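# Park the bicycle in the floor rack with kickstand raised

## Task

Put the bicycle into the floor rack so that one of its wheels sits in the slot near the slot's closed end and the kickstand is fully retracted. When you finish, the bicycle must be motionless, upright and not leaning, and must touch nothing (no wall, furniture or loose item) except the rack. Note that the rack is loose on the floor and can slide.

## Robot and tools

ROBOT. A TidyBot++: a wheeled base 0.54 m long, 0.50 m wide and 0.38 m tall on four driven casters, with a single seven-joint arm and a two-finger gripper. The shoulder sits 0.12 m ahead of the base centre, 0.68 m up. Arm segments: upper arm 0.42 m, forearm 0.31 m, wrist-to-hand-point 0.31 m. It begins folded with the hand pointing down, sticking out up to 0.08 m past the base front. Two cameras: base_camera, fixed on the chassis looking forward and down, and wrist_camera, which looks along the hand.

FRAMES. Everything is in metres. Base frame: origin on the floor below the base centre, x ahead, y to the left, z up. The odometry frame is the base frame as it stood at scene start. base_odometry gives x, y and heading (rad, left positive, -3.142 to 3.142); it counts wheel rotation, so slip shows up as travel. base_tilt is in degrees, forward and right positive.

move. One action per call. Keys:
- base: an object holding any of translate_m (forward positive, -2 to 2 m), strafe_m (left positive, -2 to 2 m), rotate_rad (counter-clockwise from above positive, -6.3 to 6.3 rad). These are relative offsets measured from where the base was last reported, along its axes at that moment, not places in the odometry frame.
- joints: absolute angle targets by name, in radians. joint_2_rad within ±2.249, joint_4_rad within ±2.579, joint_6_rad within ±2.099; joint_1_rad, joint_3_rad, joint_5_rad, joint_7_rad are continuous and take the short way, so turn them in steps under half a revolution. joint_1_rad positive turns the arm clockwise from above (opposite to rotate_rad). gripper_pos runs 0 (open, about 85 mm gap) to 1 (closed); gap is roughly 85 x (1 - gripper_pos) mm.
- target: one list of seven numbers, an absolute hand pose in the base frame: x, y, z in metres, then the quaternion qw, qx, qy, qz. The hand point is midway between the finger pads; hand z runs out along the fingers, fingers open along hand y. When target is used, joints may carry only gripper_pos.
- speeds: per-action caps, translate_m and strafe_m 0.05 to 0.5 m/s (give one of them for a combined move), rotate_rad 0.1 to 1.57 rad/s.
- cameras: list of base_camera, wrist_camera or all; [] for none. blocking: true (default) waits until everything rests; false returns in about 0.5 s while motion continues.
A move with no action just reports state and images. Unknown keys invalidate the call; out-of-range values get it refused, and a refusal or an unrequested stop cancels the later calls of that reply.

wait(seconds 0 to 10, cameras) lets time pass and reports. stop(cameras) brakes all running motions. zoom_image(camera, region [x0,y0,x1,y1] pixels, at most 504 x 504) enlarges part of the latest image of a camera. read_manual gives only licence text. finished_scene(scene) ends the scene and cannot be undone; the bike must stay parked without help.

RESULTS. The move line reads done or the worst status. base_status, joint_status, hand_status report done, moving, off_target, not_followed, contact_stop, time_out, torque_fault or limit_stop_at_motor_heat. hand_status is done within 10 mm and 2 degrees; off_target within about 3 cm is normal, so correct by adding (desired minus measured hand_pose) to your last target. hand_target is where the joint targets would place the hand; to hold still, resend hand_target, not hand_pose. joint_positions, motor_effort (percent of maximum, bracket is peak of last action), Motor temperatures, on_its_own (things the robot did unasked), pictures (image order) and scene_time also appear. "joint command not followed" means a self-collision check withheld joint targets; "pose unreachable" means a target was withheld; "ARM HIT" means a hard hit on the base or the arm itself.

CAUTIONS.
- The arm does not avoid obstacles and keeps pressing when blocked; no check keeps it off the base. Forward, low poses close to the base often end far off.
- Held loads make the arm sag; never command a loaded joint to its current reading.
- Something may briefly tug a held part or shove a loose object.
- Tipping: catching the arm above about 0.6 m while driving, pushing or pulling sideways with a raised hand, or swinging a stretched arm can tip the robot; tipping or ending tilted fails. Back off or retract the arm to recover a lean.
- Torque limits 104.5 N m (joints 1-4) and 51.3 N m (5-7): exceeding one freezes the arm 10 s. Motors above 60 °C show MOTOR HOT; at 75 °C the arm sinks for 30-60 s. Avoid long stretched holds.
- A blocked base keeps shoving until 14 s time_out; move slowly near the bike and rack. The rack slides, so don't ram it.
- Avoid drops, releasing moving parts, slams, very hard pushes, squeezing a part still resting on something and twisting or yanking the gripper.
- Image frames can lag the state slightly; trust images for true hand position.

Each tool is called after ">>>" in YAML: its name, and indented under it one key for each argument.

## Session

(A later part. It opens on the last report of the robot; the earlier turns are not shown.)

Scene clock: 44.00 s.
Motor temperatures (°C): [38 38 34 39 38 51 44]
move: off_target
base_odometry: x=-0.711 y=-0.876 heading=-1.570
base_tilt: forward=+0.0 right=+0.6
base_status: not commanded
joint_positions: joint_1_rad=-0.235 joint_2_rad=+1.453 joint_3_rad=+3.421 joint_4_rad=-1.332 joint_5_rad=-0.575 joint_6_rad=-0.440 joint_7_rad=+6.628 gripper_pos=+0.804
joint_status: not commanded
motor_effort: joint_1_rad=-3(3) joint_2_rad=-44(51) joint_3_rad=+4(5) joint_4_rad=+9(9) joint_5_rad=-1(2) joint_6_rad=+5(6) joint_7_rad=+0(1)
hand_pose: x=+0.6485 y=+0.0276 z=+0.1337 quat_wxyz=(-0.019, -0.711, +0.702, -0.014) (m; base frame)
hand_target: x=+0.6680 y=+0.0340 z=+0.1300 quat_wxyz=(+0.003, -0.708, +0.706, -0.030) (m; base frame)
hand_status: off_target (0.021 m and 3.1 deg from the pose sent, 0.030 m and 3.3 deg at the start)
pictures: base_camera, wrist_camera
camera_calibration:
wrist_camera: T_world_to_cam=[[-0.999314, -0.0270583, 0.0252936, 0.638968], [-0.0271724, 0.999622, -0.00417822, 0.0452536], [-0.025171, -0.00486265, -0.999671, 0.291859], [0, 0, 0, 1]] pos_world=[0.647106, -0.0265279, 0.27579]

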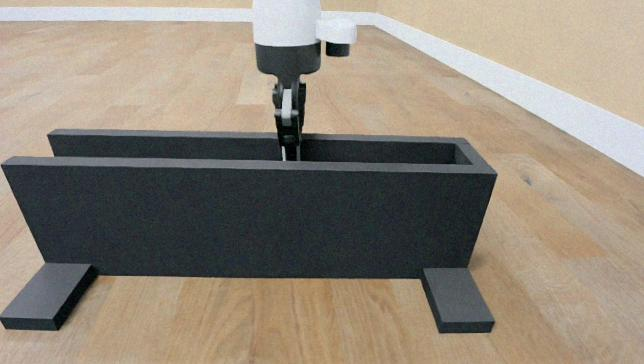

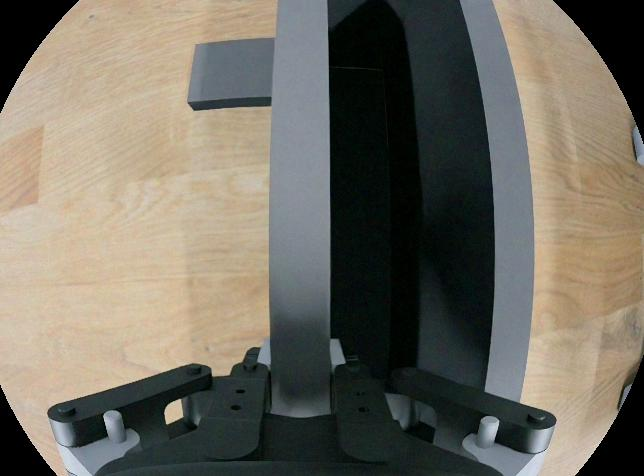

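>>> move:
  joints: {"gripper_pos": 0.4}
  cameras: []

>>> move:
  target: [0.668, 0.034, 0.28, 0.003, -0.708, 0.706, -0.03]

>>> move:
  target: [0.6, 0.034, 0.55, 0.003, 0.708, 0.706, 0.0]

Scene clock: 44.97 s.
Motor temperatures (°C): [38 38 34 39 38 51 44]
move: done
base_odometry: x=-0.711 y=-0.876 heading=-1.570
base_tilt: forward=+0.0 right=+0.6
base_status: not commanded
joint_positions: joint_1_rad=-0.237 joint_2_rad=+1.454 joint_3_rad=+3.421 joint_4_rad=-1.317 joint_5_rad=-0.575 joint_6_rad=-0.423 joint_7_rad=+6.628 gripper_pos=+0.400
joint_status: all done
motor_effort: joint_1_rad=+0(3) joint_2_rad=-44(47) joint_3_rad=+4(5) joint_4_rad=+6(9) joint_5_rad=-2(2) joint_6_rad=+0(5) joint_7_rad=+1(1)
hand_pose: x=+0.6617 y=+0.0290 z=+0.1349 quat_wxyz=(-0.009, -0.713, +0.700, -0.025) (m; base frame)
hand_target: x=+0.6680 y=+0.0340 z=+0.1300 quat_wxyz=(+0.003, -0.708, +0.706, -0.030) (m; base frame)
hand_status: not commanded
pictures: none
No camera images: "cameras" was empty.

Scene clock: 46.57 s.
Motor temperatures (°C): [38 38 34 39 38 51 44]
move: off_target
base_odometry: x=-0.711 y=-0.876 heading=-1.570
base_tilt: forward=+0.0 right=+0.6
base_status: not commanded
joint_positions: joint_1_rad=-0.267 joint_2_rad=+1.152 joint_3_rad=+3.475 joint_4_rad=-1.493 joint_5_rad=-0.575 joint_6_rad=-0.494 joint_7_rad=+6.628 gripper_pos=+0.400
joint_status: not commanded
motor_effort: joint_1_rad=+0(1) joint_2_rad=-43(47) joint_3_rad=+4(5) joint_4_rad=+9(9) joint_5_rad=-1(2) joint_6_rad=+1(1) joint_7_rad=+0(1)
hand_pose: x=+0.6859 y=+0.0318 z=+0.2788 quat_wxyz=(+0.024, -0.699, +0.713, -0.044) (m; base frame)
hand_target: x=+0.6680 y=+0.0340 z=+0.2800 quat_wxyz=(+0.003, -0.708, +0.706, -0.030) (m; base frame)
hand_status: off_target (0.018 m and 3.1 deg from the pose sent, 0.145 m and 1.7 deg at the start)
pictures: base_camera, wrist_camera
camera_calibration:
wrist_camera: T_world_to_cam=[[-0.996979, 0.00451598, -0.077543, 0.698838], [0.00359624, 0.999922, 0.0119965, 0.0170535], [0.0775911, 0.0116814, -0.996917, 0.366057], [0, 0, 0, 1]] pos_world=[0.668263, -0.0244842, 0.418914]

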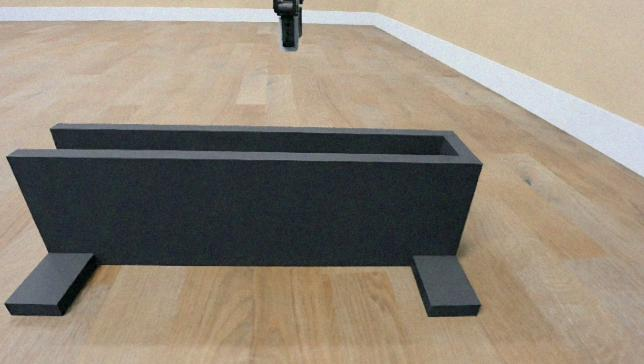

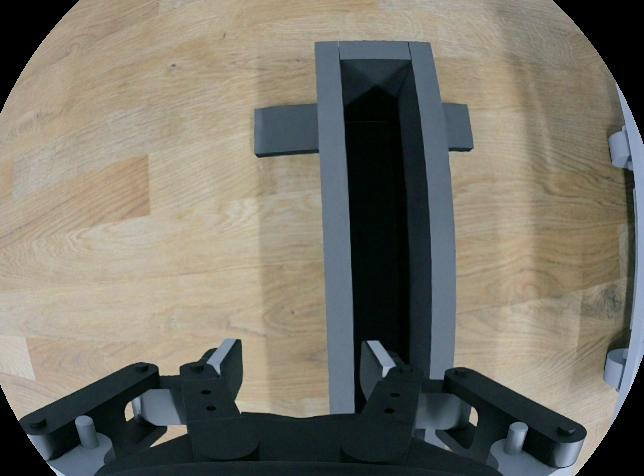

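Scene clock: 49.67 s.
Motor temperatures (°C): [38 38 34 39 38 51 44]
move: off_target
base_odometry: x=-0.711 y=-0.876 heading=-1.570
base_tilt: forward=+0.0 right=+0.6
base_status: not commanded
joint_positions: joint_1_rad=+0.125 joint_2_rad=+0.599 joint_3_rad=+2.823 joint_4_rad=-1.595 joint_5_rad=+0.155 joint_6_rad=-0.938 joint_7_rad=+9.110 gripper_pos=+0.400
joint_status: not commanded
motor_effort: joint_1_rad=+0(1) joint_2_rad=-34(45) joint_3_rad=-3(4) joint_4_rad=+14(14) joint_5_rad=-3(3) joint_6_rad=+0(1) joint_7_rad=+1(1)
hand_pose: x=+0.6133 y=+0.0573 z=+0.5464 quat_wxyz=(+0.011, -0.737, -0.675, -0.031) (m; base frame)
hand_target: x=+0.6000 y=+0.0340 z=+0.5500 quat_wxyz=(-0.003, -0.708, -0.706, +0.000) (m; base frame)
hand_status: off_target (0.027 m and 6.2 deg from the pose sent, 0.285 m and 179.0 deg at the start)
pictures: base_camera, wrist_camera
camera_calibration:
wrist_camera: T_world_to_cam=[[0.996312, -0.0734788, 0.0443079, -0.637542], [-0.0727062, -0.997176, -0.0188058, 0.166627], [0.0455646, 0.015515, -0.998841, 0.658659], [0, 0, 0, 1]] pos_world=[0.617294, 0.109091, 0.689278]

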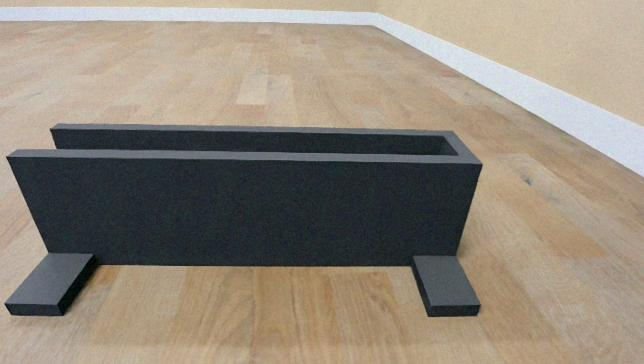

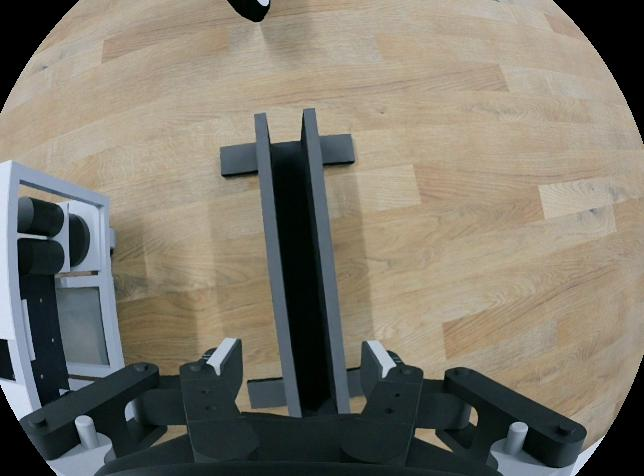

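>>> move:
  target: [0.6, 0.35, 0.6, 0.003, 0.708, 0.706, 0.0]

Scene clock: 51.97 s.
Motor temperatures (°C): [38 38 34 39 38 51 44]
move: off_target
base_odometry: x=-0.711 y=-0.876 heading=-1.570
base_tilt: forward=+0.0 right=+0.6
base_status: not commanded
joint_positions: joint_1_rad=-0.504 joint_2_rad=+0.750 joint_3_rad=+2.870 joint_4_rad=-1.060 joint_5_rad=+0.155 joint_6_rad=-1.291 joint_7_rad=+8.726 gripper_pos=+0.400
joint_status: not commanded
motor_effort: joint_1_rad=+0(3) joint_2_rad=-42(42) joint_3_rad=-4(5) joint_4_rad=+17(17) joint_5_rad=-2(4) joint_6_rad=+1(1) joint_7_rad=+1(1)
hand_pose: x=+0.6005 y=+0.3669 z=+0.6135 quat_wxyz=(+0.014, -0.693, -0.720, -0.032) (m; base frame)
hand_target: x=+0.6000 y=+0.3500 z=+0.6000 quat_wxyz=(-0.003, -0.708, -0.706, +0.000) (m; base frame)
hand_status: off_target (0.022 m and 4.8 deg from the pose sent, 0.298 m and 6.2 deg at the start)
pictures: base_camera, wrist_camera
camera_calibration:
wrist_camera: T_world_to_cam=[[0.997601, 0.0521341, 0.0455336, -0.652592], [0.0532221, -0.998317, -0.0230181, 0.403088], [0.044257, 0.0253863, -0.998698, 0.718589], [0, 0, 0, 1]] pos_world=[0.597771, 0.41819, 0.756647]

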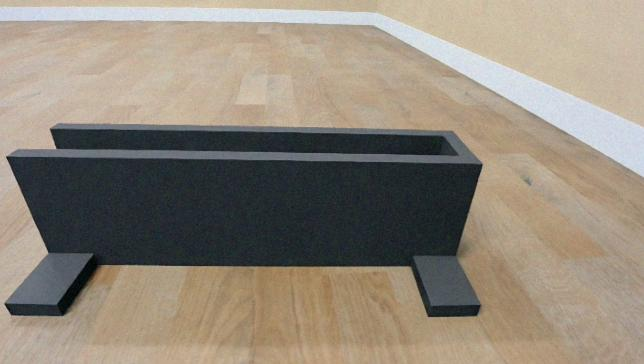

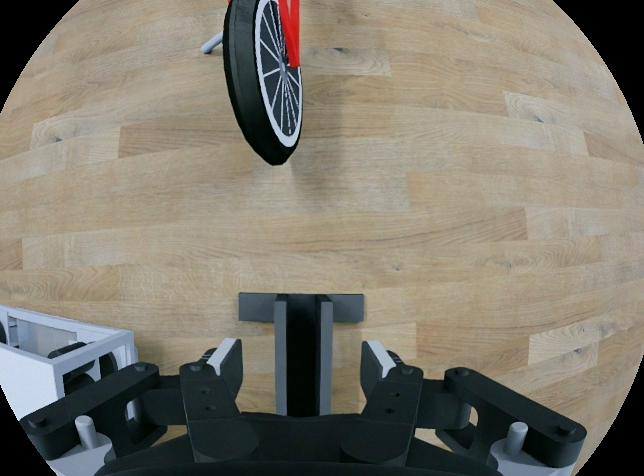

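>>> zoom_image:
  camera: "wrist_camera"
  region: [180, 0, 400, 220]

Scaled by 2.291.

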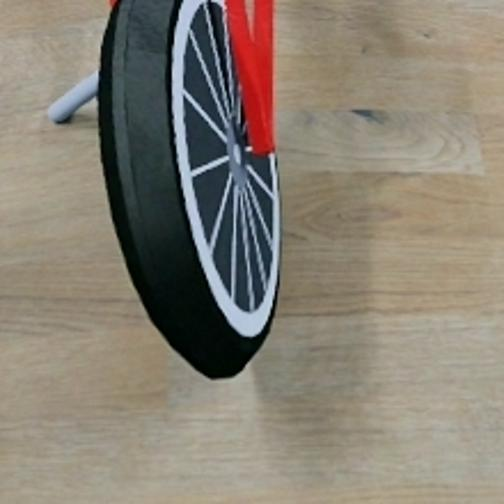

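>>> move:
  joints: {"joint_1_rad": 0.0, "joint_2_rad": -0.322, "joint_3_rad": 3.139, "joint_4_rad": -2.5, "joint_5_rad": 0.018, "joint_6_rad": -0.1, "joint_7_rad": 7.876}
  cameras: []

>>> move:
  base: {"translate_m": -0.25, "strafe_m": 0.91}

>>> zoom_image:
  camera: "base_camera"
  region: [150, 0, 644, 200]

Scene clock: 55.63 s.
Motor temperatures (°C): [38 38 34 39 38 51 44]
move: done
base_odometry: x=-0.711 y=-0.876 heading=-1.570
base_tilt: forward=-0.1 right=+0.6
base_status: not commanded
joint_positions: joint_1_rad=-0.020 joint_2_rad=-0.300 joint_3_rad=+3.121 joint_4_rad=-2.488 joint_5_rad=+0.088 joint_6_rad=-0.140 joint_7_rad=+7.922 gripper_pos=+0.400
joint_status: all done
motor_effort: joint_1_rad=+0(2) joint_2_rad=-6(43) joint_3_rad=+0(4) joint_4_rad=+18(19) joint_5_rad=-1(3) joint_6_rad=+6(7) joint_7_rad=+1(2)
hand_pose: x=+0.4772 y=+0.0116 z=+0.6883 quat_wxyz=(-0.031, -0.914, -0.088, -0.395) (m; base frame)
hand_target: x=+0.4806 y=+0.0017 z=+0.6993 quat_wxyz=(-0.009, -0.908, -0.019, -0.418) (m; base frame)
hand_status: not commanded
pictures: none
No camera images: "cameras" was empty.

Scene clock: 58.80 s.
Motor temperatures (°C): [38 38 34 39 38 51 44]
move: done
base_odometry: x=+0.199 y=-0.625 heading=-1.569
base_tilt: forward=+0.0 right=+0.6
base_status: done
joint_positions: joint_1_rad=-0.018 joint_2_rad=-0.300 joint_3_rad=+3.126 joint_4_rad=-2.488 joint_5_rad=+0.087 joint_6_rad=-0.137 joint_7_rad=+7.920 gripper_pos=+0.400
joint_status: not commanded
motor_effort: joint_1_rad=+0(1) joint_2_rad=-6(6) joint_3_rad=+1(2) joint_4_rad=+18(18) joint_5_rad=-2(3) joint_6_rad=+6(7) joint_7_rad=+0(1)
hand_pose: x=+0.4777 y=+0.0095 z=+0.6889 quat_wxyz=(-0.031, -0.914, -0.083, -0.396) (m; base frame)
hand_target: x=+0.4806 y=+0.0017 z=+0.6993 quat_wxyz=(-0.009, -0.908, -0.019, -0.418) (m; base frame)
hand_status: not commanded
pictures: base_camera, wrist_camera
camera_calibration:
wrist_camera: T_world_to_cam=[[0.125038, -0.981311, 0.146268, -0.157658], [-0.699704, -0.191738, -0.688223, 0.864841], [0.703406, -0.0162903, -0.710602, 0.295425], [0, 0, 0, 1]] pos_world=[0.417043, 0.0159242, 0.828194]

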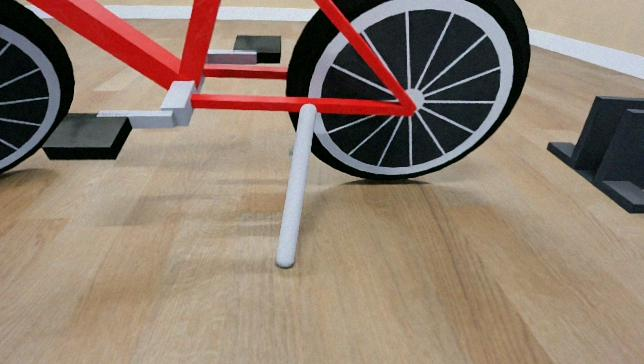

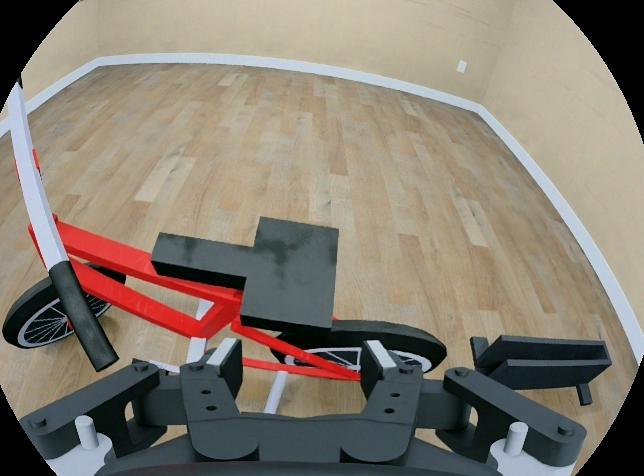

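Scaled by 1.020.

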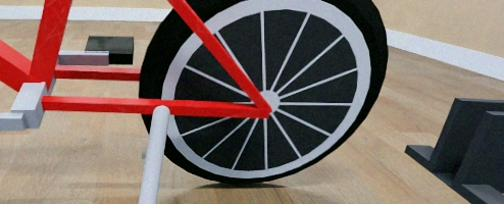

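>>> move:
  target: [0.55, -0.05, 0.85, 0.0, 0.7071, 0.7071, 0.0]

>>> zoom_image:
  camera: "wrist_camera"
  region: [0, 0, 504, 476]

Scene clock: 62.43 s.
Motor temperatures (°C): [38 38 34 39 38 51 44]
move: off_target
base_odometry: x=+0.199 y=-0.625 heading=-1.569
base_tilt: forward=+0.0 right=+0.6
base_status: not commanded
joint_positions: joint_1_rad=+0.209 joint_2_rad=+0.296 joint_3_rad=+2.977 joint_4_rad=-1.009 joint_5_rad=+0.087 joint_6_rad=-1.780 joint_7_rad=+9.450 gripper_pos=+0.400
joint_status: not commanded
motor_effort: joint_1_rad=+0(1) joint_2_rad=-26(27) joint_3_rad=-1(1) joint_4_rad=+16(20) joint_5_rad=-2(2) joint_6_rad=+1(7) joint_7_rad=+1(1)
hand_pose: x=+0.5574 y=-0.0561 z=+0.8579 quat_wxyz=(-0.034, -0.724, -0.689, -0.007) (m; base frame)
hand_target: x=+0.5500 y=-0.0500 z=+0.8500 quat_wxyz=(+0.000, -0.707, -0.707, +0.000) (m; base frame)
hand_status: off_target (0.012 m and 4.9 deg from the pose sent, 0.186 m and 90.3 deg at the start)
pictures: base_camera, wrist_camera
camera_calibration:
wrist_camera: T_world_to_cam=[[0.996623, -0.0318538, 0.0756784, -0.628698], [-0.0378862, -0.996102, 0.0796608, -0.0484633], [0.0728459, -0.0822589, -0.993945, 0.949217], [0, 0, 0, 1]] pos_world=[0.555593, 0.0097808, 0.994909]

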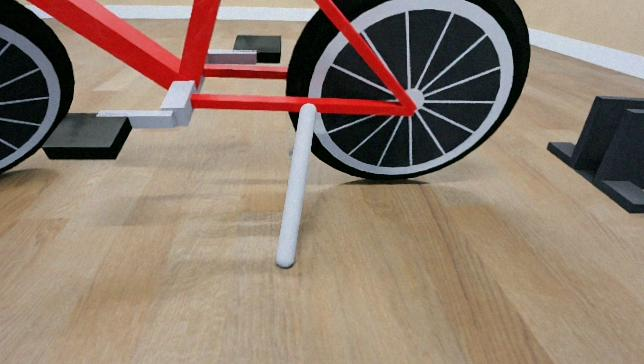

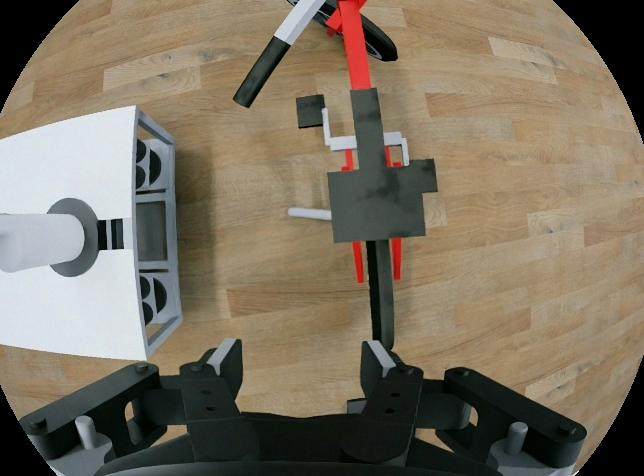

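Scaled by 1.000.

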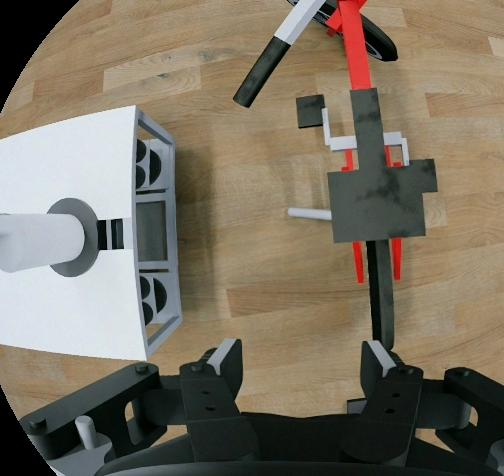

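>>> zoom_image:
  camera: "base_camera"
  region: [524, 70, 644, 230]

>>> zoom_image:
  camera: "base_camera"
  region: [264, 0, 544, 200]

Scaled by 3.150.

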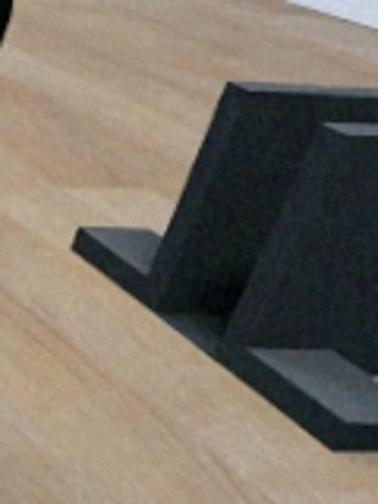

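Scaled by 1.800.

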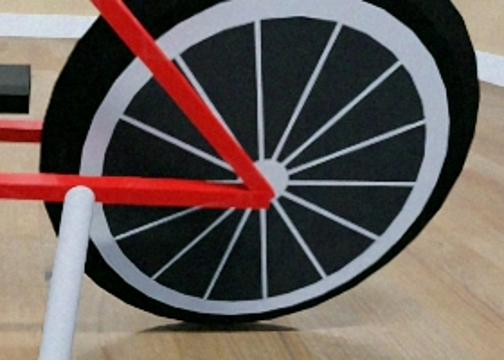

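>>> move:
  base: {"translate_m": 0.1}
  target: [0.575, 0.15, 0.66, 0.0, 0.7071, -0.7071, 0.0]
  joints: {"gripper_pos": 0.0}

>>> zoom_image:
  camera: "wrist_camera"
  region: [150, 150, 500, 476]

Scene clock: 67.67 s.
Motor temperatures (°C): [38 38 34 39 38 51 44]
move: off_target
base_odometry: x=+0.200 y=-0.725 heading=-1.569
base_tilt: forward=+0.0 right=+0.6
base_status: done
joint_positions: joint_1_rad=-0.486 joint_2_rad=+0.422 joint_3_rad=+3.412 joint_4_rad=-1.421 joint_5_rad=-0.058 joint_6_rad=-1.328 joint_7_rad=+12.315 gripper_pos=+0.000
joint_status: all done
motor_effort: joint_1_rad=+0(1) joint_2_rad=-31(32) joint_3_rad=+1(3) joint_4_rad=+16(17) joint_5_rad=-1(3) joint_6_rad=+0(1) joint_7_rad=+1(1)
hand_pose: x=+0.5705 y=+0.1285 z=+0.6737 quat_wxyz=(+0.020, +0.696, -0.717, +0.019) (m; base frame)
hand_target: x=+0.5750 y=+0.1500 z=+0.6600 quat_wxyz=(+0.000, +0.707, -0.707, +0.000) (m; base frame)
hand_status: off_target (0.026 m and 3.6 deg from the pose sent, 0.286 m and 177.2 deg at the start)
pictures: base_camera, wrist_camera
camera_calibration:
wrist_camera: T_world_to_cam=[[-0.99971, 0.0149614, 0.018854, 0.549289], [0.0146984, 0.999794, -0.0140104, -0.0727507], [-0.0190597, -0.0137292, -0.999724, 0.827934], [0, 0, 0, 1]] pos_world=[0.565979, 0.0758844, 0.81633]

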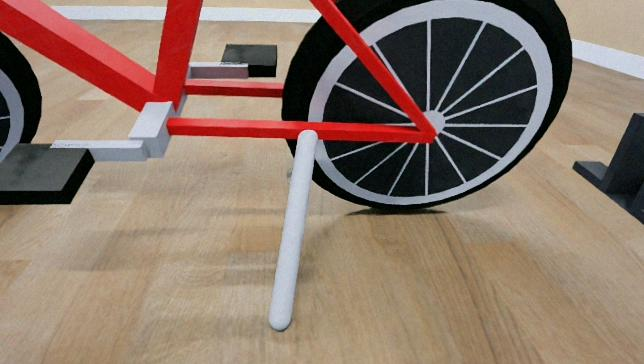

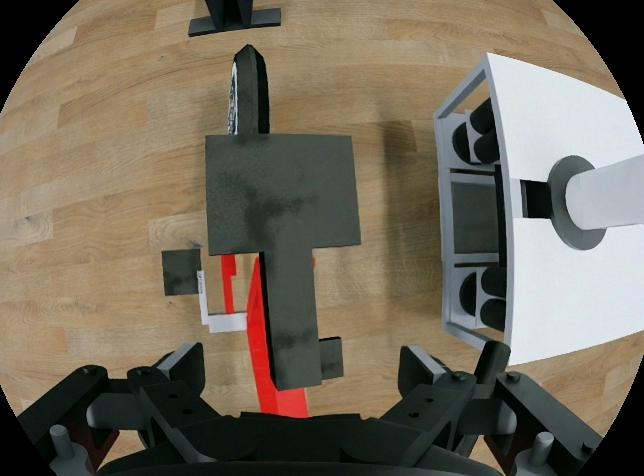

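Scaled by 1.440.

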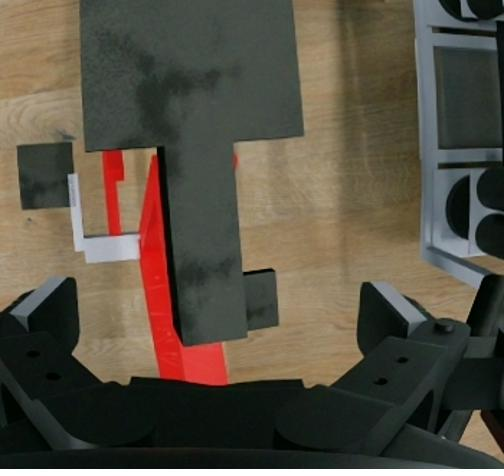

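>>> move:
  target: [0.595, 0.162, 0.535, 0.0, 0.7071, -0.7071, 0.0]

>>> zoom_image:
  camera: "wrist_camera"
  region: [150, 150, 500, 476]

Scene clock: 69.63 s.
Motor temperatures (°C): [38 38 34 39 38 51 44]
move: off_target
base_odometry: x=+0.200 y=-0.725 heading=-1.569
base_tilt: forward=+0.0 right=+0.6
base_status: not commanded
joint_positions: joint_1_rad=-0.536 joint_2_rad=+0.631 joint_3_rad=+3.494 joint_4_rad=-1.560 joint_5_rad=-0.187 joint_6_rad=-1.037 joint_7_rad=+12.412 gripper_pos=+0.000
joint_status: not commanded
motor_effort: joint_1_rad=+0(1) joint_2_rad=-35(39) joint_3_rad=+3(4) joint_4_rad=+13(16) joint_5_rad=-1(2) joint_6_rad=+0(1) joint_7_rad=+1(1)
hand_pose: x=+0.5859 y=+0.1415 z=+0.5369 quat_wxyz=(+0.032, +0.703, -0.711, +0.007) (m; base frame)
hand_target: x=+0.5950 y=+0.1620 z=+0.5350 quat_wxyz=(+0.000, +0.707, -0.707, +0.000) (m; base frame)
hand_status: off_target (0.023 m and 3.8 deg from the pose sent, 0.145 m and 3.6 deg at the start)
pictures: base_camera, wrist_camera
camera_calibration:
wrist_camera: T_world_to_cam=[[-0.998542, -0.00149128, 0.0539641, 0.549811], [-0.00220692, 0.99991, -0.0132044, -0.0784893], [-0.0539395, -0.0133042, -0.998456, 0.711279], [0, 0, 0, 1]] pos_world=[0.587202, 0.0887652, 0.679474]

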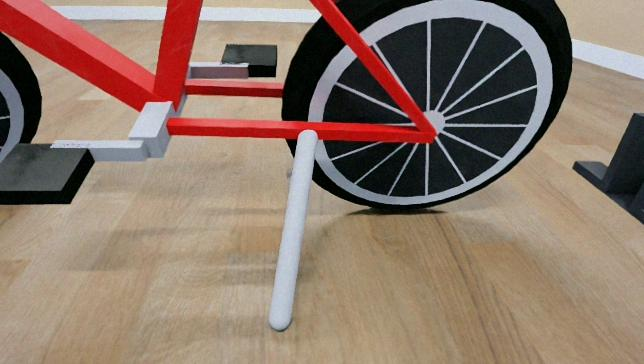

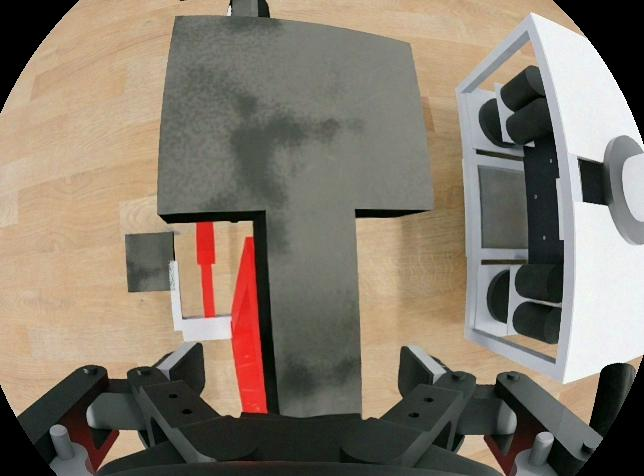

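Scaled by 1.440.

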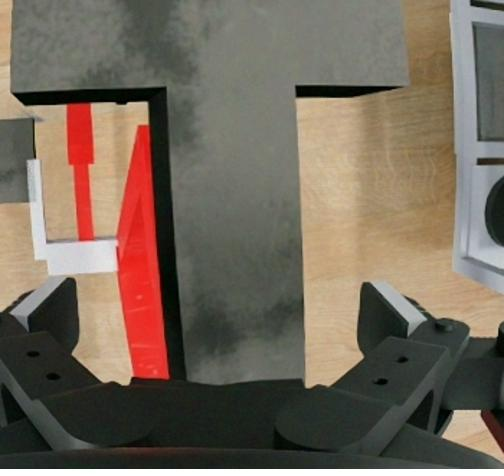

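>>> move:
  target: [0.589, 0.162, 0.468, 0.0, 0.7071, -0.7071, 0.0]

>>> zoom_image:
  camera: "wrist_camera"
  region: [150, 150, 500, 476]

Scene clock: 71.03 s.
Motor temperatures (°C): [38 38 34 39 38 51 44]
move: off_target
base_odometry: x=+0.200 y=-0.725 heading=-1.569
base_tilt: forward=+0.0 right=+0.6
base_status: not commanded
joint_positions: joint_1_rad=-0.558 joint_2_rad=+0.712 joint_3_rad=+3.525 joint_4_rad=-1.644 joint_5_rad=-0.287 joint_6_rad=-0.873 joint_7_rad=+12.494 gripper_pos=+0.000
joint_status: not commanded
motor_effort: joint_1_rad=+0(1) joint_2_rad=-32(38) joint_3_rad=+3(4) joint_4_rad=+11(14) joint_5_rad=-2(2) joint_6_rad=+0(1) joint_7_rad=+0(1)
hand_pose: x=+0.5848 y=+0.1464 z=+0.4787 quat_wxyz=(+0.020, +0.705, -0.709, +0.005) (m; base frame)
hand_target: x=+0.5890 y=+0.1620 z=+0.4680 quat_wxyz=(+0.000, +0.707, -0.707, +0.000) (m; base frame)
hand_status: off_target (0.019 m and 2.3 deg from the pose sent, 0.072 m and 3.8 deg at the start)
pictures: base_camera, wrist_camera
camera_calibration:
wrist_camera: T_world_to_cam=[[-0.9992, -0.00940186, 0.038866, 0.560606], [-0.00915274, 0.999936, 0.00658257, -0.0895579], [-0.0389254, 0.00622158, -0.999223, 0.641894], [0, 0, 0, 1]] pos_world=[0.584324, 0.0908293, 0.620196]

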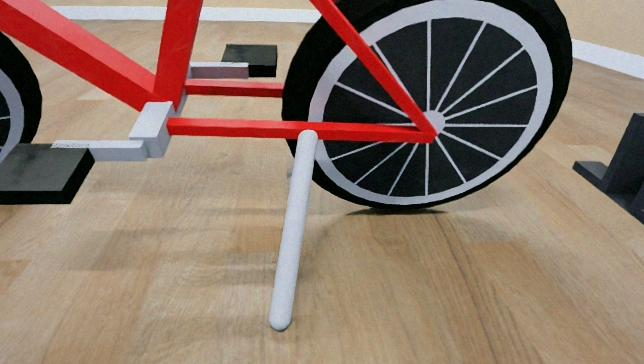

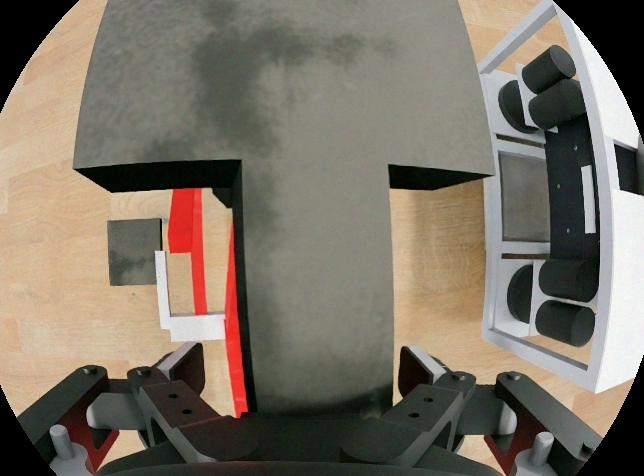

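Scaled by 1.440.

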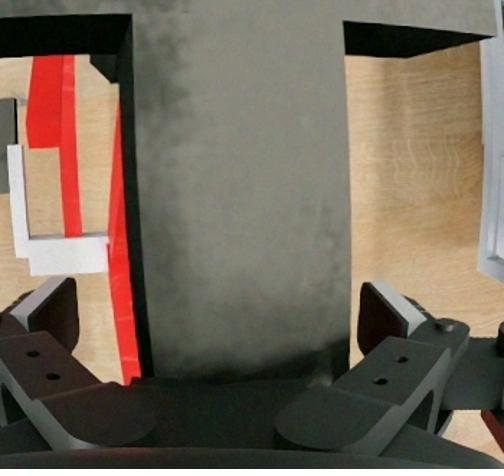

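>>> move:
  target: [0.639, 0.162, 0.475, 0.0, 0.7071, -0.7071, 0.0]

>>> move:
  target: [0.679, 0.162, 0.48, 0.0, 0.7071, -0.7071, 0.0]

Scene clock: 72.80 s.
Motor temperatures (°C): [38 39 34 39 38 51 44]
move: off_target
base_odometry: x=+0.200 y=-0.725 heading=-1.569
base_tilt: forward=+0.0 right=+0.6
base_status: not commanded
joint_positions: joint_1_rad=-0.526 joint_2_rad=+0.769 joint_3_rad=+3.523 joint_4_rad=-1.499 joint_5_rad=-0.287 joint_6_rad=-0.978 joint_7_rad=+12.495 gripper_pos=+0.000
joint_status: not commanded
motor_effort: joint_1_rad=+0(1) joint_2_rad=-36(38) joint_3_rad=+4(5) joint_4_rad=+18(21) joint_5_rad=-2(5) joint_6_rad=+7(11) joint_7_rad=+0(1)
hand_pose: x=+0.6158 y=+0.1498 z=+0.4836 quat_wxyz=(+0.026, +0.706, -0.708, -0.001) (m; base frame)
hand_target: x=+0.6390 y=+0.1620 z=+0.4750 quat_wxyz=(+0.000, +0.707, -0.707, +0.000) (m; base frame)
hand_status: off_target (0.028 m and 3.0 deg from the pose sent, 0.057 m and 2.3 deg at the start)
pictures: base_camera, wrist_camera
camera_calibration:
wrist_camera: T_world_to_cam=[[-0.998297, -0.0117549, 0.0571437, 0.582421], [-0.0114083, 0.999915, 0.00638834, -0.0911952], [-0.0572139, 0.00572555, -0.998346, 0.658935], [0, 0, 0, 1]] pos_world=[0.618088, 0.0942609, 0.625146]

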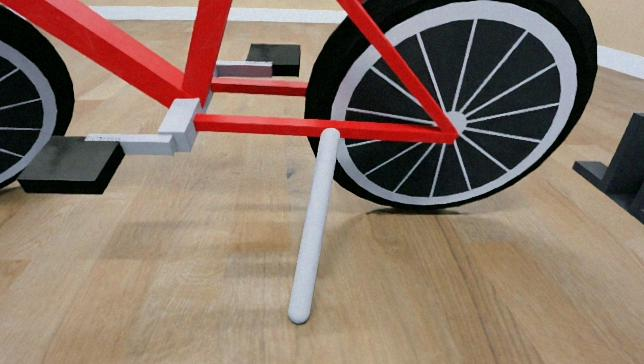

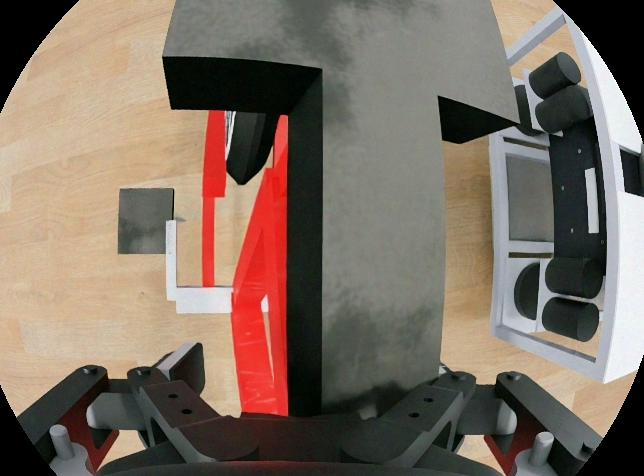

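Scene clock: 74.57 s.
Motor temperatures (°C): [38 39 34 39 38 51 44]
move: off_target
base_odometry: x=+0.200 y=-0.725 heading=-1.569
base_tilt: forward=+0.0 right=+0.6
base_status: not commanded
joint_positions: joint_1_rad=-0.467 joint_2_rad=+0.843 joint_3_rad=+3.510 joint_4_rad=-1.286 joint_5_rad=-0.287 joint_6_rad=-1.033 joint_7_rad=+12.495 gripper_pos=+0.000
joint_status: not commanded
motor_effort: joint_1_rad=+0(2) joint_2_rad=-42(43) joint_3_rad=+3(4) joint_4_rad=+14(25) joint_5_rad=-1(6) joint_6_rad=+0(14) joint_7_rad=+1(1)
hand_pose: x=+0.6882 y=+0.1543 z=+0.4955 quat_wxyz=(-0.006, +0.708, -0.706, +0.020) (m; base frame)
hand_target: x=+0.6790 y=+0.1620 z=+0.4800 quat_wxyz=(+0.000, +0.707, -0.707, +0.000) (m; base frame)
hand_status: off_target (0.020 m and 2.3 deg from the pose sent, 0.064 m and 3.0 deg at the start)
pictures: base_camera, wrist_camera
camera_calibration:
wrist_camera: T_world_to_cam=[[-0.99969, -0.0173245, -0.0178994, 0.693122], [-0.017705, 0.999616, 0.0213199, -0.0979574], [0.0175231, 0.0216302, -0.999612, 0.621655], [0, 0, 0, 1]] pos_world=[0.680279, 0.0964812, 0.635909]

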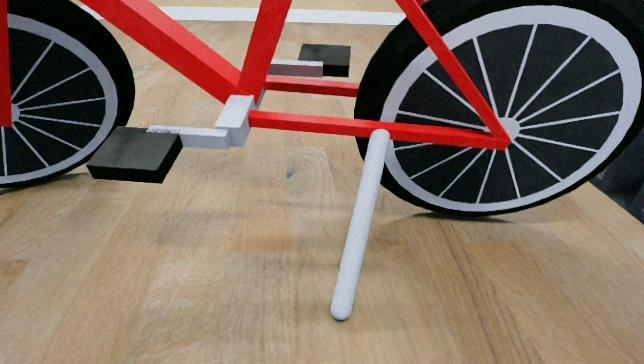

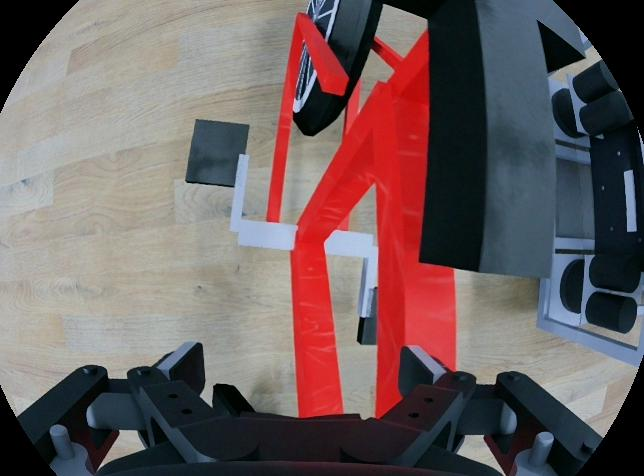

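>>> move:
  target: [0.66, 0.162, 0.66, 0.0, 0.7071, -0.7071, 0.0]
  cameras: []

>>> move:
  target: [0.566, 0.06, 0.62, -0.1106, 0.6984, -0.6984, 0.1106]

>>> zoom_image:
  camera: "wrist_camera"
  region: [150, 150, 500, 476]

Scene clock: 76.80 s.
Motor temperatures (°C): [38 39 34 39 38 51 44]
move: off_target
base_odometry: x=+0.200 y=-0.725 heading=-1.569
base_tilt: forward=+0.0 right=+0.6
base_status: not commanded
joint_positions: joint_1_rad=-0.456 joint_2_rad=+0.648 joint_3_rad=+3.466 joint_4_rad=-1.079 joint_5_rad=-0.252 joint_6_rad=-1.389 joint_7_rad=+12.444 gripper_pos=+0.000
joint_status: not commanded
motor_effort: joint_1_rad=+0(1) joint_2_rad=-39(47) joint_3_rad=+1(4) joint_4_rad=+17(17) joint_5_rad=-1(3) joint_6_rad=+0(1) joint_7_rad=+0(1)
hand_pose: x=+0.6704 y=+0.1865 z=+0.6643 quat_wxyz=(-0.038, +0.720, -0.693, -0.007) (m; base frame)
hand_target: x=+0.6600 y=+0.1620 z=+0.6600 quat_wxyz=(+0.000, +0.707, -0.707, +0.000) (m; base frame)
hand_status: off_target (0.027 m and 4.9 deg from the pose sent, 0.167 m and 2.3 deg at the start)
pictures: none
No camera images: "cameras" was empty.

Scene clock: 79.27 s.
Motor temperatures (°C): [38 39 34 39 38 51 44]
move: off_target
base_odometry: x=+0.200 y=-0.725 heading=-1.569
base_tilt: forward=+0.0 right=+0.6
base_status: not commanded
joint_positions: joint_1_rad=-0.440 joint_2_rad=+0.252 joint_3_rad=+3.465 joint_4_rad=-1.931 joint_5_rad=-0.117 joint_6_rad=-0.712 joint_7_rad=+12.444 gripper_pos=+0.000
joint_status: not commanded
motor_effort: joint_1_rad=+0(1) joint_2_rad=-24(40) joint_3_rad=+1(3) joint_4_rad=+15(17) joint_5_rad=-1(3) joint_6_rad=+2(3) joint_7_rad=+1(1)
hand_pose: x=+0.5564 y=+0.0757 z=+0.6107 quat_wxyz=(-0.106, +0.678, -0.723, +0.077) (m; base frame)
hand_target: x=+0.5660 y=+0.0600 z=+0.6200 quat_wxyz=(-0.111, +0.698, -0.698, +0.111) (m; base frame)
hand_status: off_target (0.021 m and 5.4 deg from the pose sent, 0.170 m and 16.0 deg at the start)
pictures: base_camera, wrist_camera
camera_calibration:
wrist_camera: T_world_to_cam=[[-0.969851, 0.0533055, -0.237798, 0.674347], [0.0338774, 0.9958, 0.0850538, -0.0915952], [0.241333, 0.0744335, -0.967584, 0.59274], [0, 0, 0, 1]] pos_world=[0.514072, 0.0111444, 0.741674]

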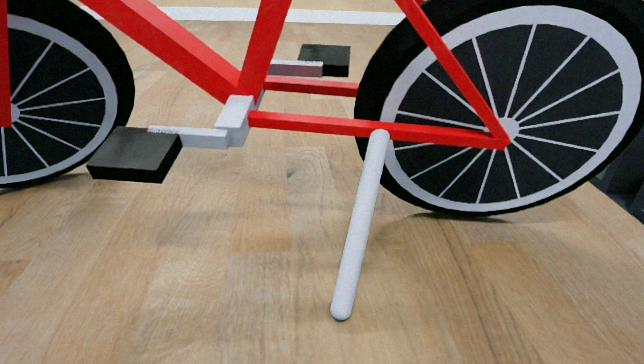

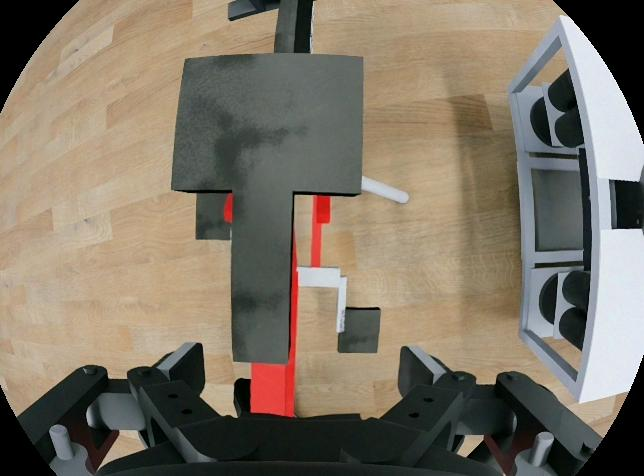

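Scaled by 1.440.

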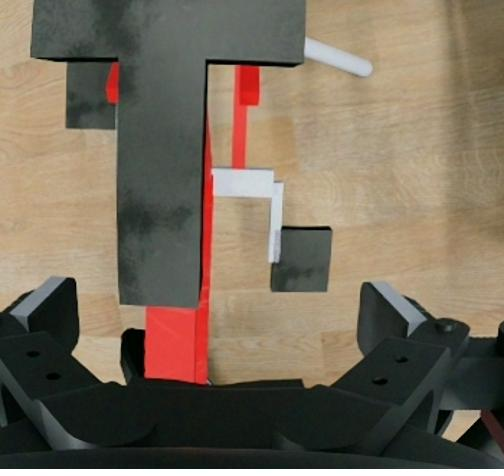

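>>> move:
  target: [0.613, 0.043, 0.568, -0.1106, 0.6984, -0.6984, 0.1106]

>>> zoom_image:
  camera: "wrist_camera"
  region: [150, 150, 500, 476]

Scene clock: 81.03 s.
Motor temperatures (°C): [38 39 34 39 38 51 44]
move: off_target
base_odometry: x=+0.200 y=-0.725 heading=-1.569
base_tilt: forward=+0.0 right=+0.6
base_status: not commanded
joint_positions: joint_1_rad=-0.440 joint_2_rad=+0.400 joint_3_rad=+3.577 joint_4_rad=-1.912 joint_5_rad=-0.235 joint_6_rad=-0.610 joint_7_rad=+12.704 gripper_pos=+0.000
joint_status: not commanded
motor_effort: joint_1_rad=+0(1) joint_2_rad=-27(29) joint_3_rad=+3(3) joint_4_rad=+14(16) joint_5_rad=-1(2) joint_6_rad=+2(3) joint_7_rad=+0(1)
hand_pose: x=+0.5935 y=+0.0418 z=+0.5656 quat_wxyz=(-0.087, +0.707, -0.694, +0.100) (m; base frame)
hand_target: x=+0.6130 y=+0.0430 z=+0.5680 quat_wxyz=(-0.111, +0.698, -0.698, +0.111) (m; base frame)
hand_status: off_target (0.020 m and 3.2 deg from the pose sent, 0.078 m and 5.4 deg at the start)
pictures: base_camera, wrist_camera
camera_calibration:
wrist_camera: T_world_to_cam=[[-0.968901, -0.0357576, -0.244853, 0.708581], [-0.0406504, 0.999061, 0.0149567, 0.0284865], [0.244088, 0.0244449, -0.969445, 0.544142], [0, 0, 0, 1]] pos_world=[0.554884, -0.0164241, 0.700588]

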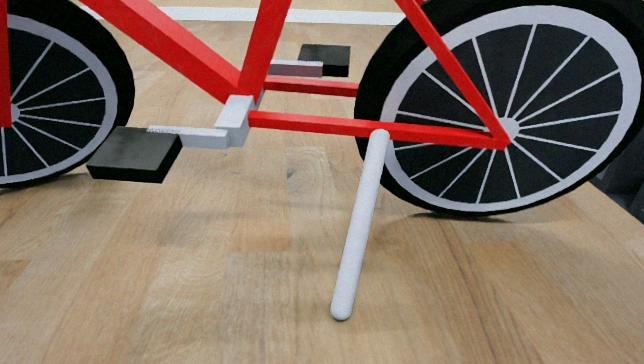

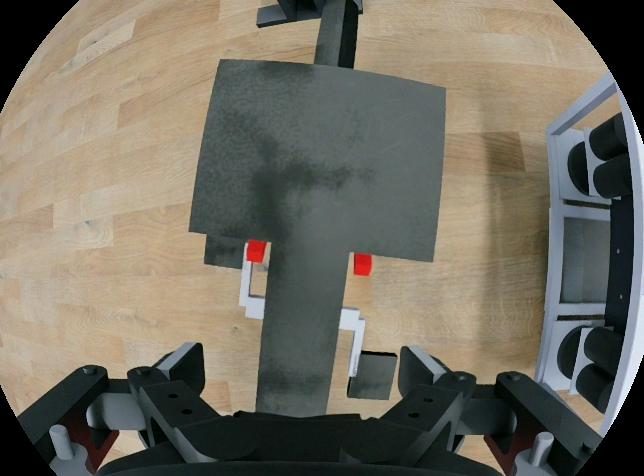

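Scaled by 1.440.

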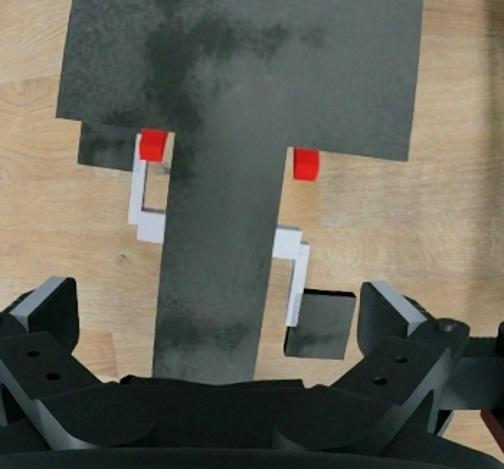

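>>> move:
  target: [0.622, 0.048, 0.545, -0.1042, 0.6577, -0.7369, 0.1167]

>>> zoom_image:
  camera: "wrist_camera"
  region: [150, 150, 500, 476]

Scene clock: 82.37 s.
Motor temperatures (°C): [38 39 34 39 38 51 44]
move: off_target
base_odometry: x=+0.200 y=-0.725 heading=-1.569
base_tilt: forward=+0.0 right=+0.6
base_status: not commanded
joint_positions: joint_1_rad=-0.508 joint_2_rad=+0.472 joint_3_rad=+3.667 joint_4_rad=-1.908 joint_5_rad=-0.302 joint_6_rad=-0.571 joint_7_rad=+12.693 gripper_pos=+0.000
joint_status: not commanded
motor_effort: joint_1_rad=-1(1) joint_2_rad=-28(30) joint_3_rad=+3(4) joint_4_rad=+13(14) joint_5_rad=-1(2) joint_6_rad=+2(3) joint_7_rad=+1(1)
hand_pose: x=+0.6041 y=+0.0374 z=+0.5445 quat_wxyz=(-0.077, +0.685, -0.716, +0.111) (m; base frame)
hand_target: x=+0.6220 y=+0.0480 z=+0.5450 quat_wxyz=(-0.104, +0.658, -0.737, +0.117) (m; base frame)
hand_status: off_target (0.021 m and 5.0 deg from the pose sent, 0.036 m and 8.0 deg at the start)
pictures: base_camera, wrist_camera
camera_calibration:
wrist_camera: T_world_to_cam=[[-0.968704, 0.0239547, -0.24706, 0.712325], [0.0259373, 0.999652, -0.00477288, 0.00414711], [0.246859, -0.0110316, -0.968989, 0.520594], [0, 0, 0, 1]] pos_world=[0.561411, -0.0154662, 0.680457]

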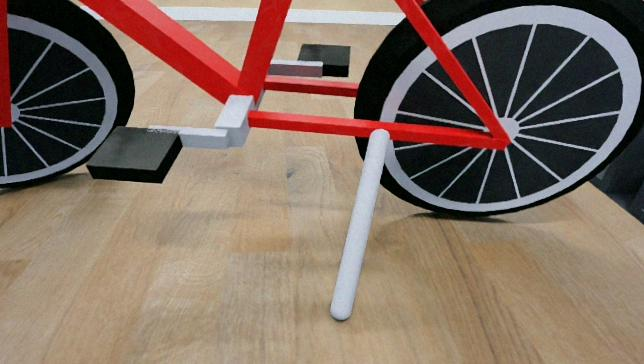

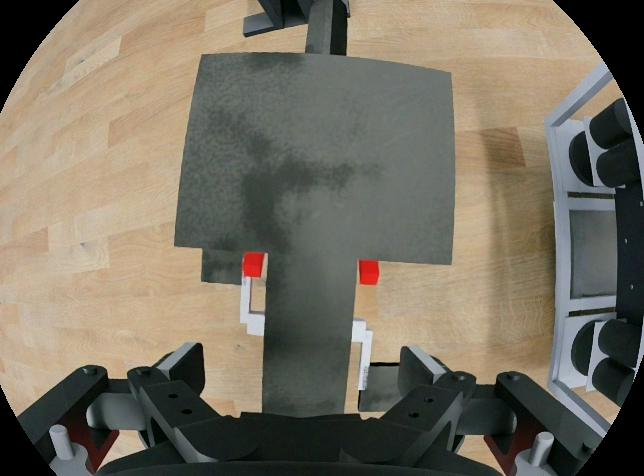

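Scaled by 1.440.

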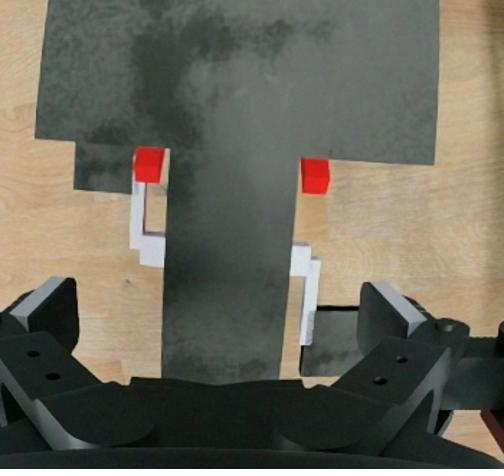

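>>> move:
  target: [0.634, 0.053, 0.494, -0.1007, 0.6355, -0.7561, 0.1197]

>>> zoom_image:
  camera: "wrist_camera"
  region: [150, 150, 500, 476]

Scene clock: 83.83 s.
Motor temperatures (°C): [38 39 34 39 38 51 44]
move: off_target
base_odometry: x=+0.200 y=-0.725 heading=-1.569
base_tilt: forward=+0.0 right=+0.6
base_status: not commanded
joint_positions: joint_1_rad=-0.521 joint_2_rad=+0.606 joint_3_rad=+3.678 joint_4_rad=-1.908 joint_5_rad=-0.468 joint_6_rad=-0.478 joint_7_rad=+12.700 gripper_pos=+0.000
joint_status: not commanded
motor_effort: joint_1_rad=+0(1) joint_2_rad=-31(33) joint_3_rad=+4(5) joint_4_rad=+12(13) joint_5_rad=-2(2) joint_6_rad=+2(2) joint_7_rad=+1(1)
hand_pose: x=+0.6185 y=+0.0466 z=+0.4930 quat_wxyz=(-0.080, +0.644, -0.753, +0.108) (m; base frame)
hand_target: x=+0.6340 y=+0.0530 z=+0.4940 quat_wxyz=(-0.101, +0.635, -0.756, +0.120) (m; base frame)
hand_status: off_target (0.017 m and 3.0 deg from the pose sent, 0.061 m and 7.8 deg at the start)
pictures: base_camera, wrist_camera
camera_calibration:
wrist_camera: T_world_to_cam=[[-0.959654, 0.133127, -0.247673, 0.703], [0.132937, 0.990969, 0.017571, -0.0824509], [0.247775, -0.0160627, -0.968684, 0.466805], [0, 0, 0, 1]] pos_world=[0.569934, -0.00438411, 0.62775]

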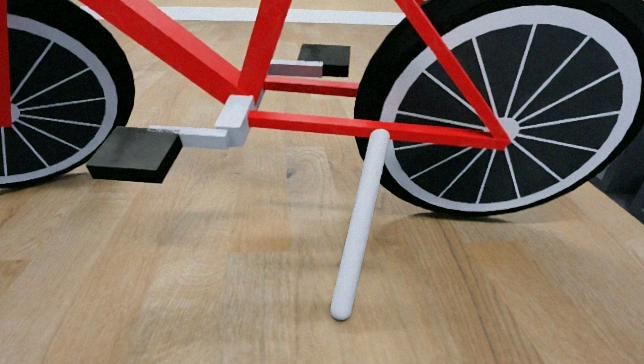

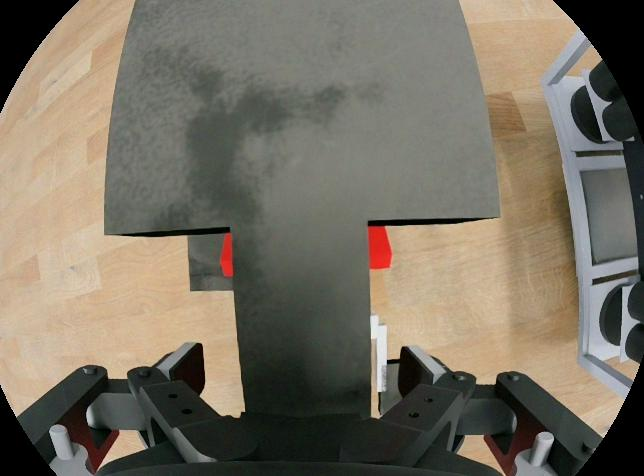

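Scaled by 1.440.

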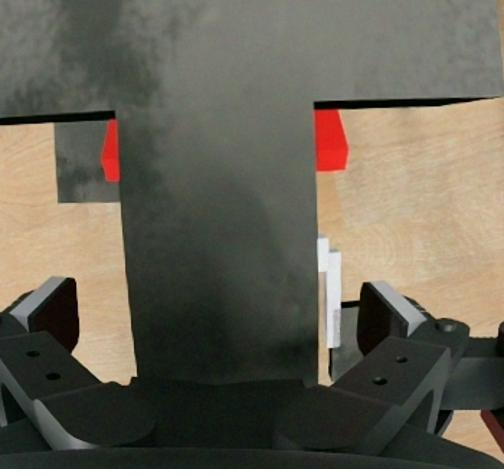

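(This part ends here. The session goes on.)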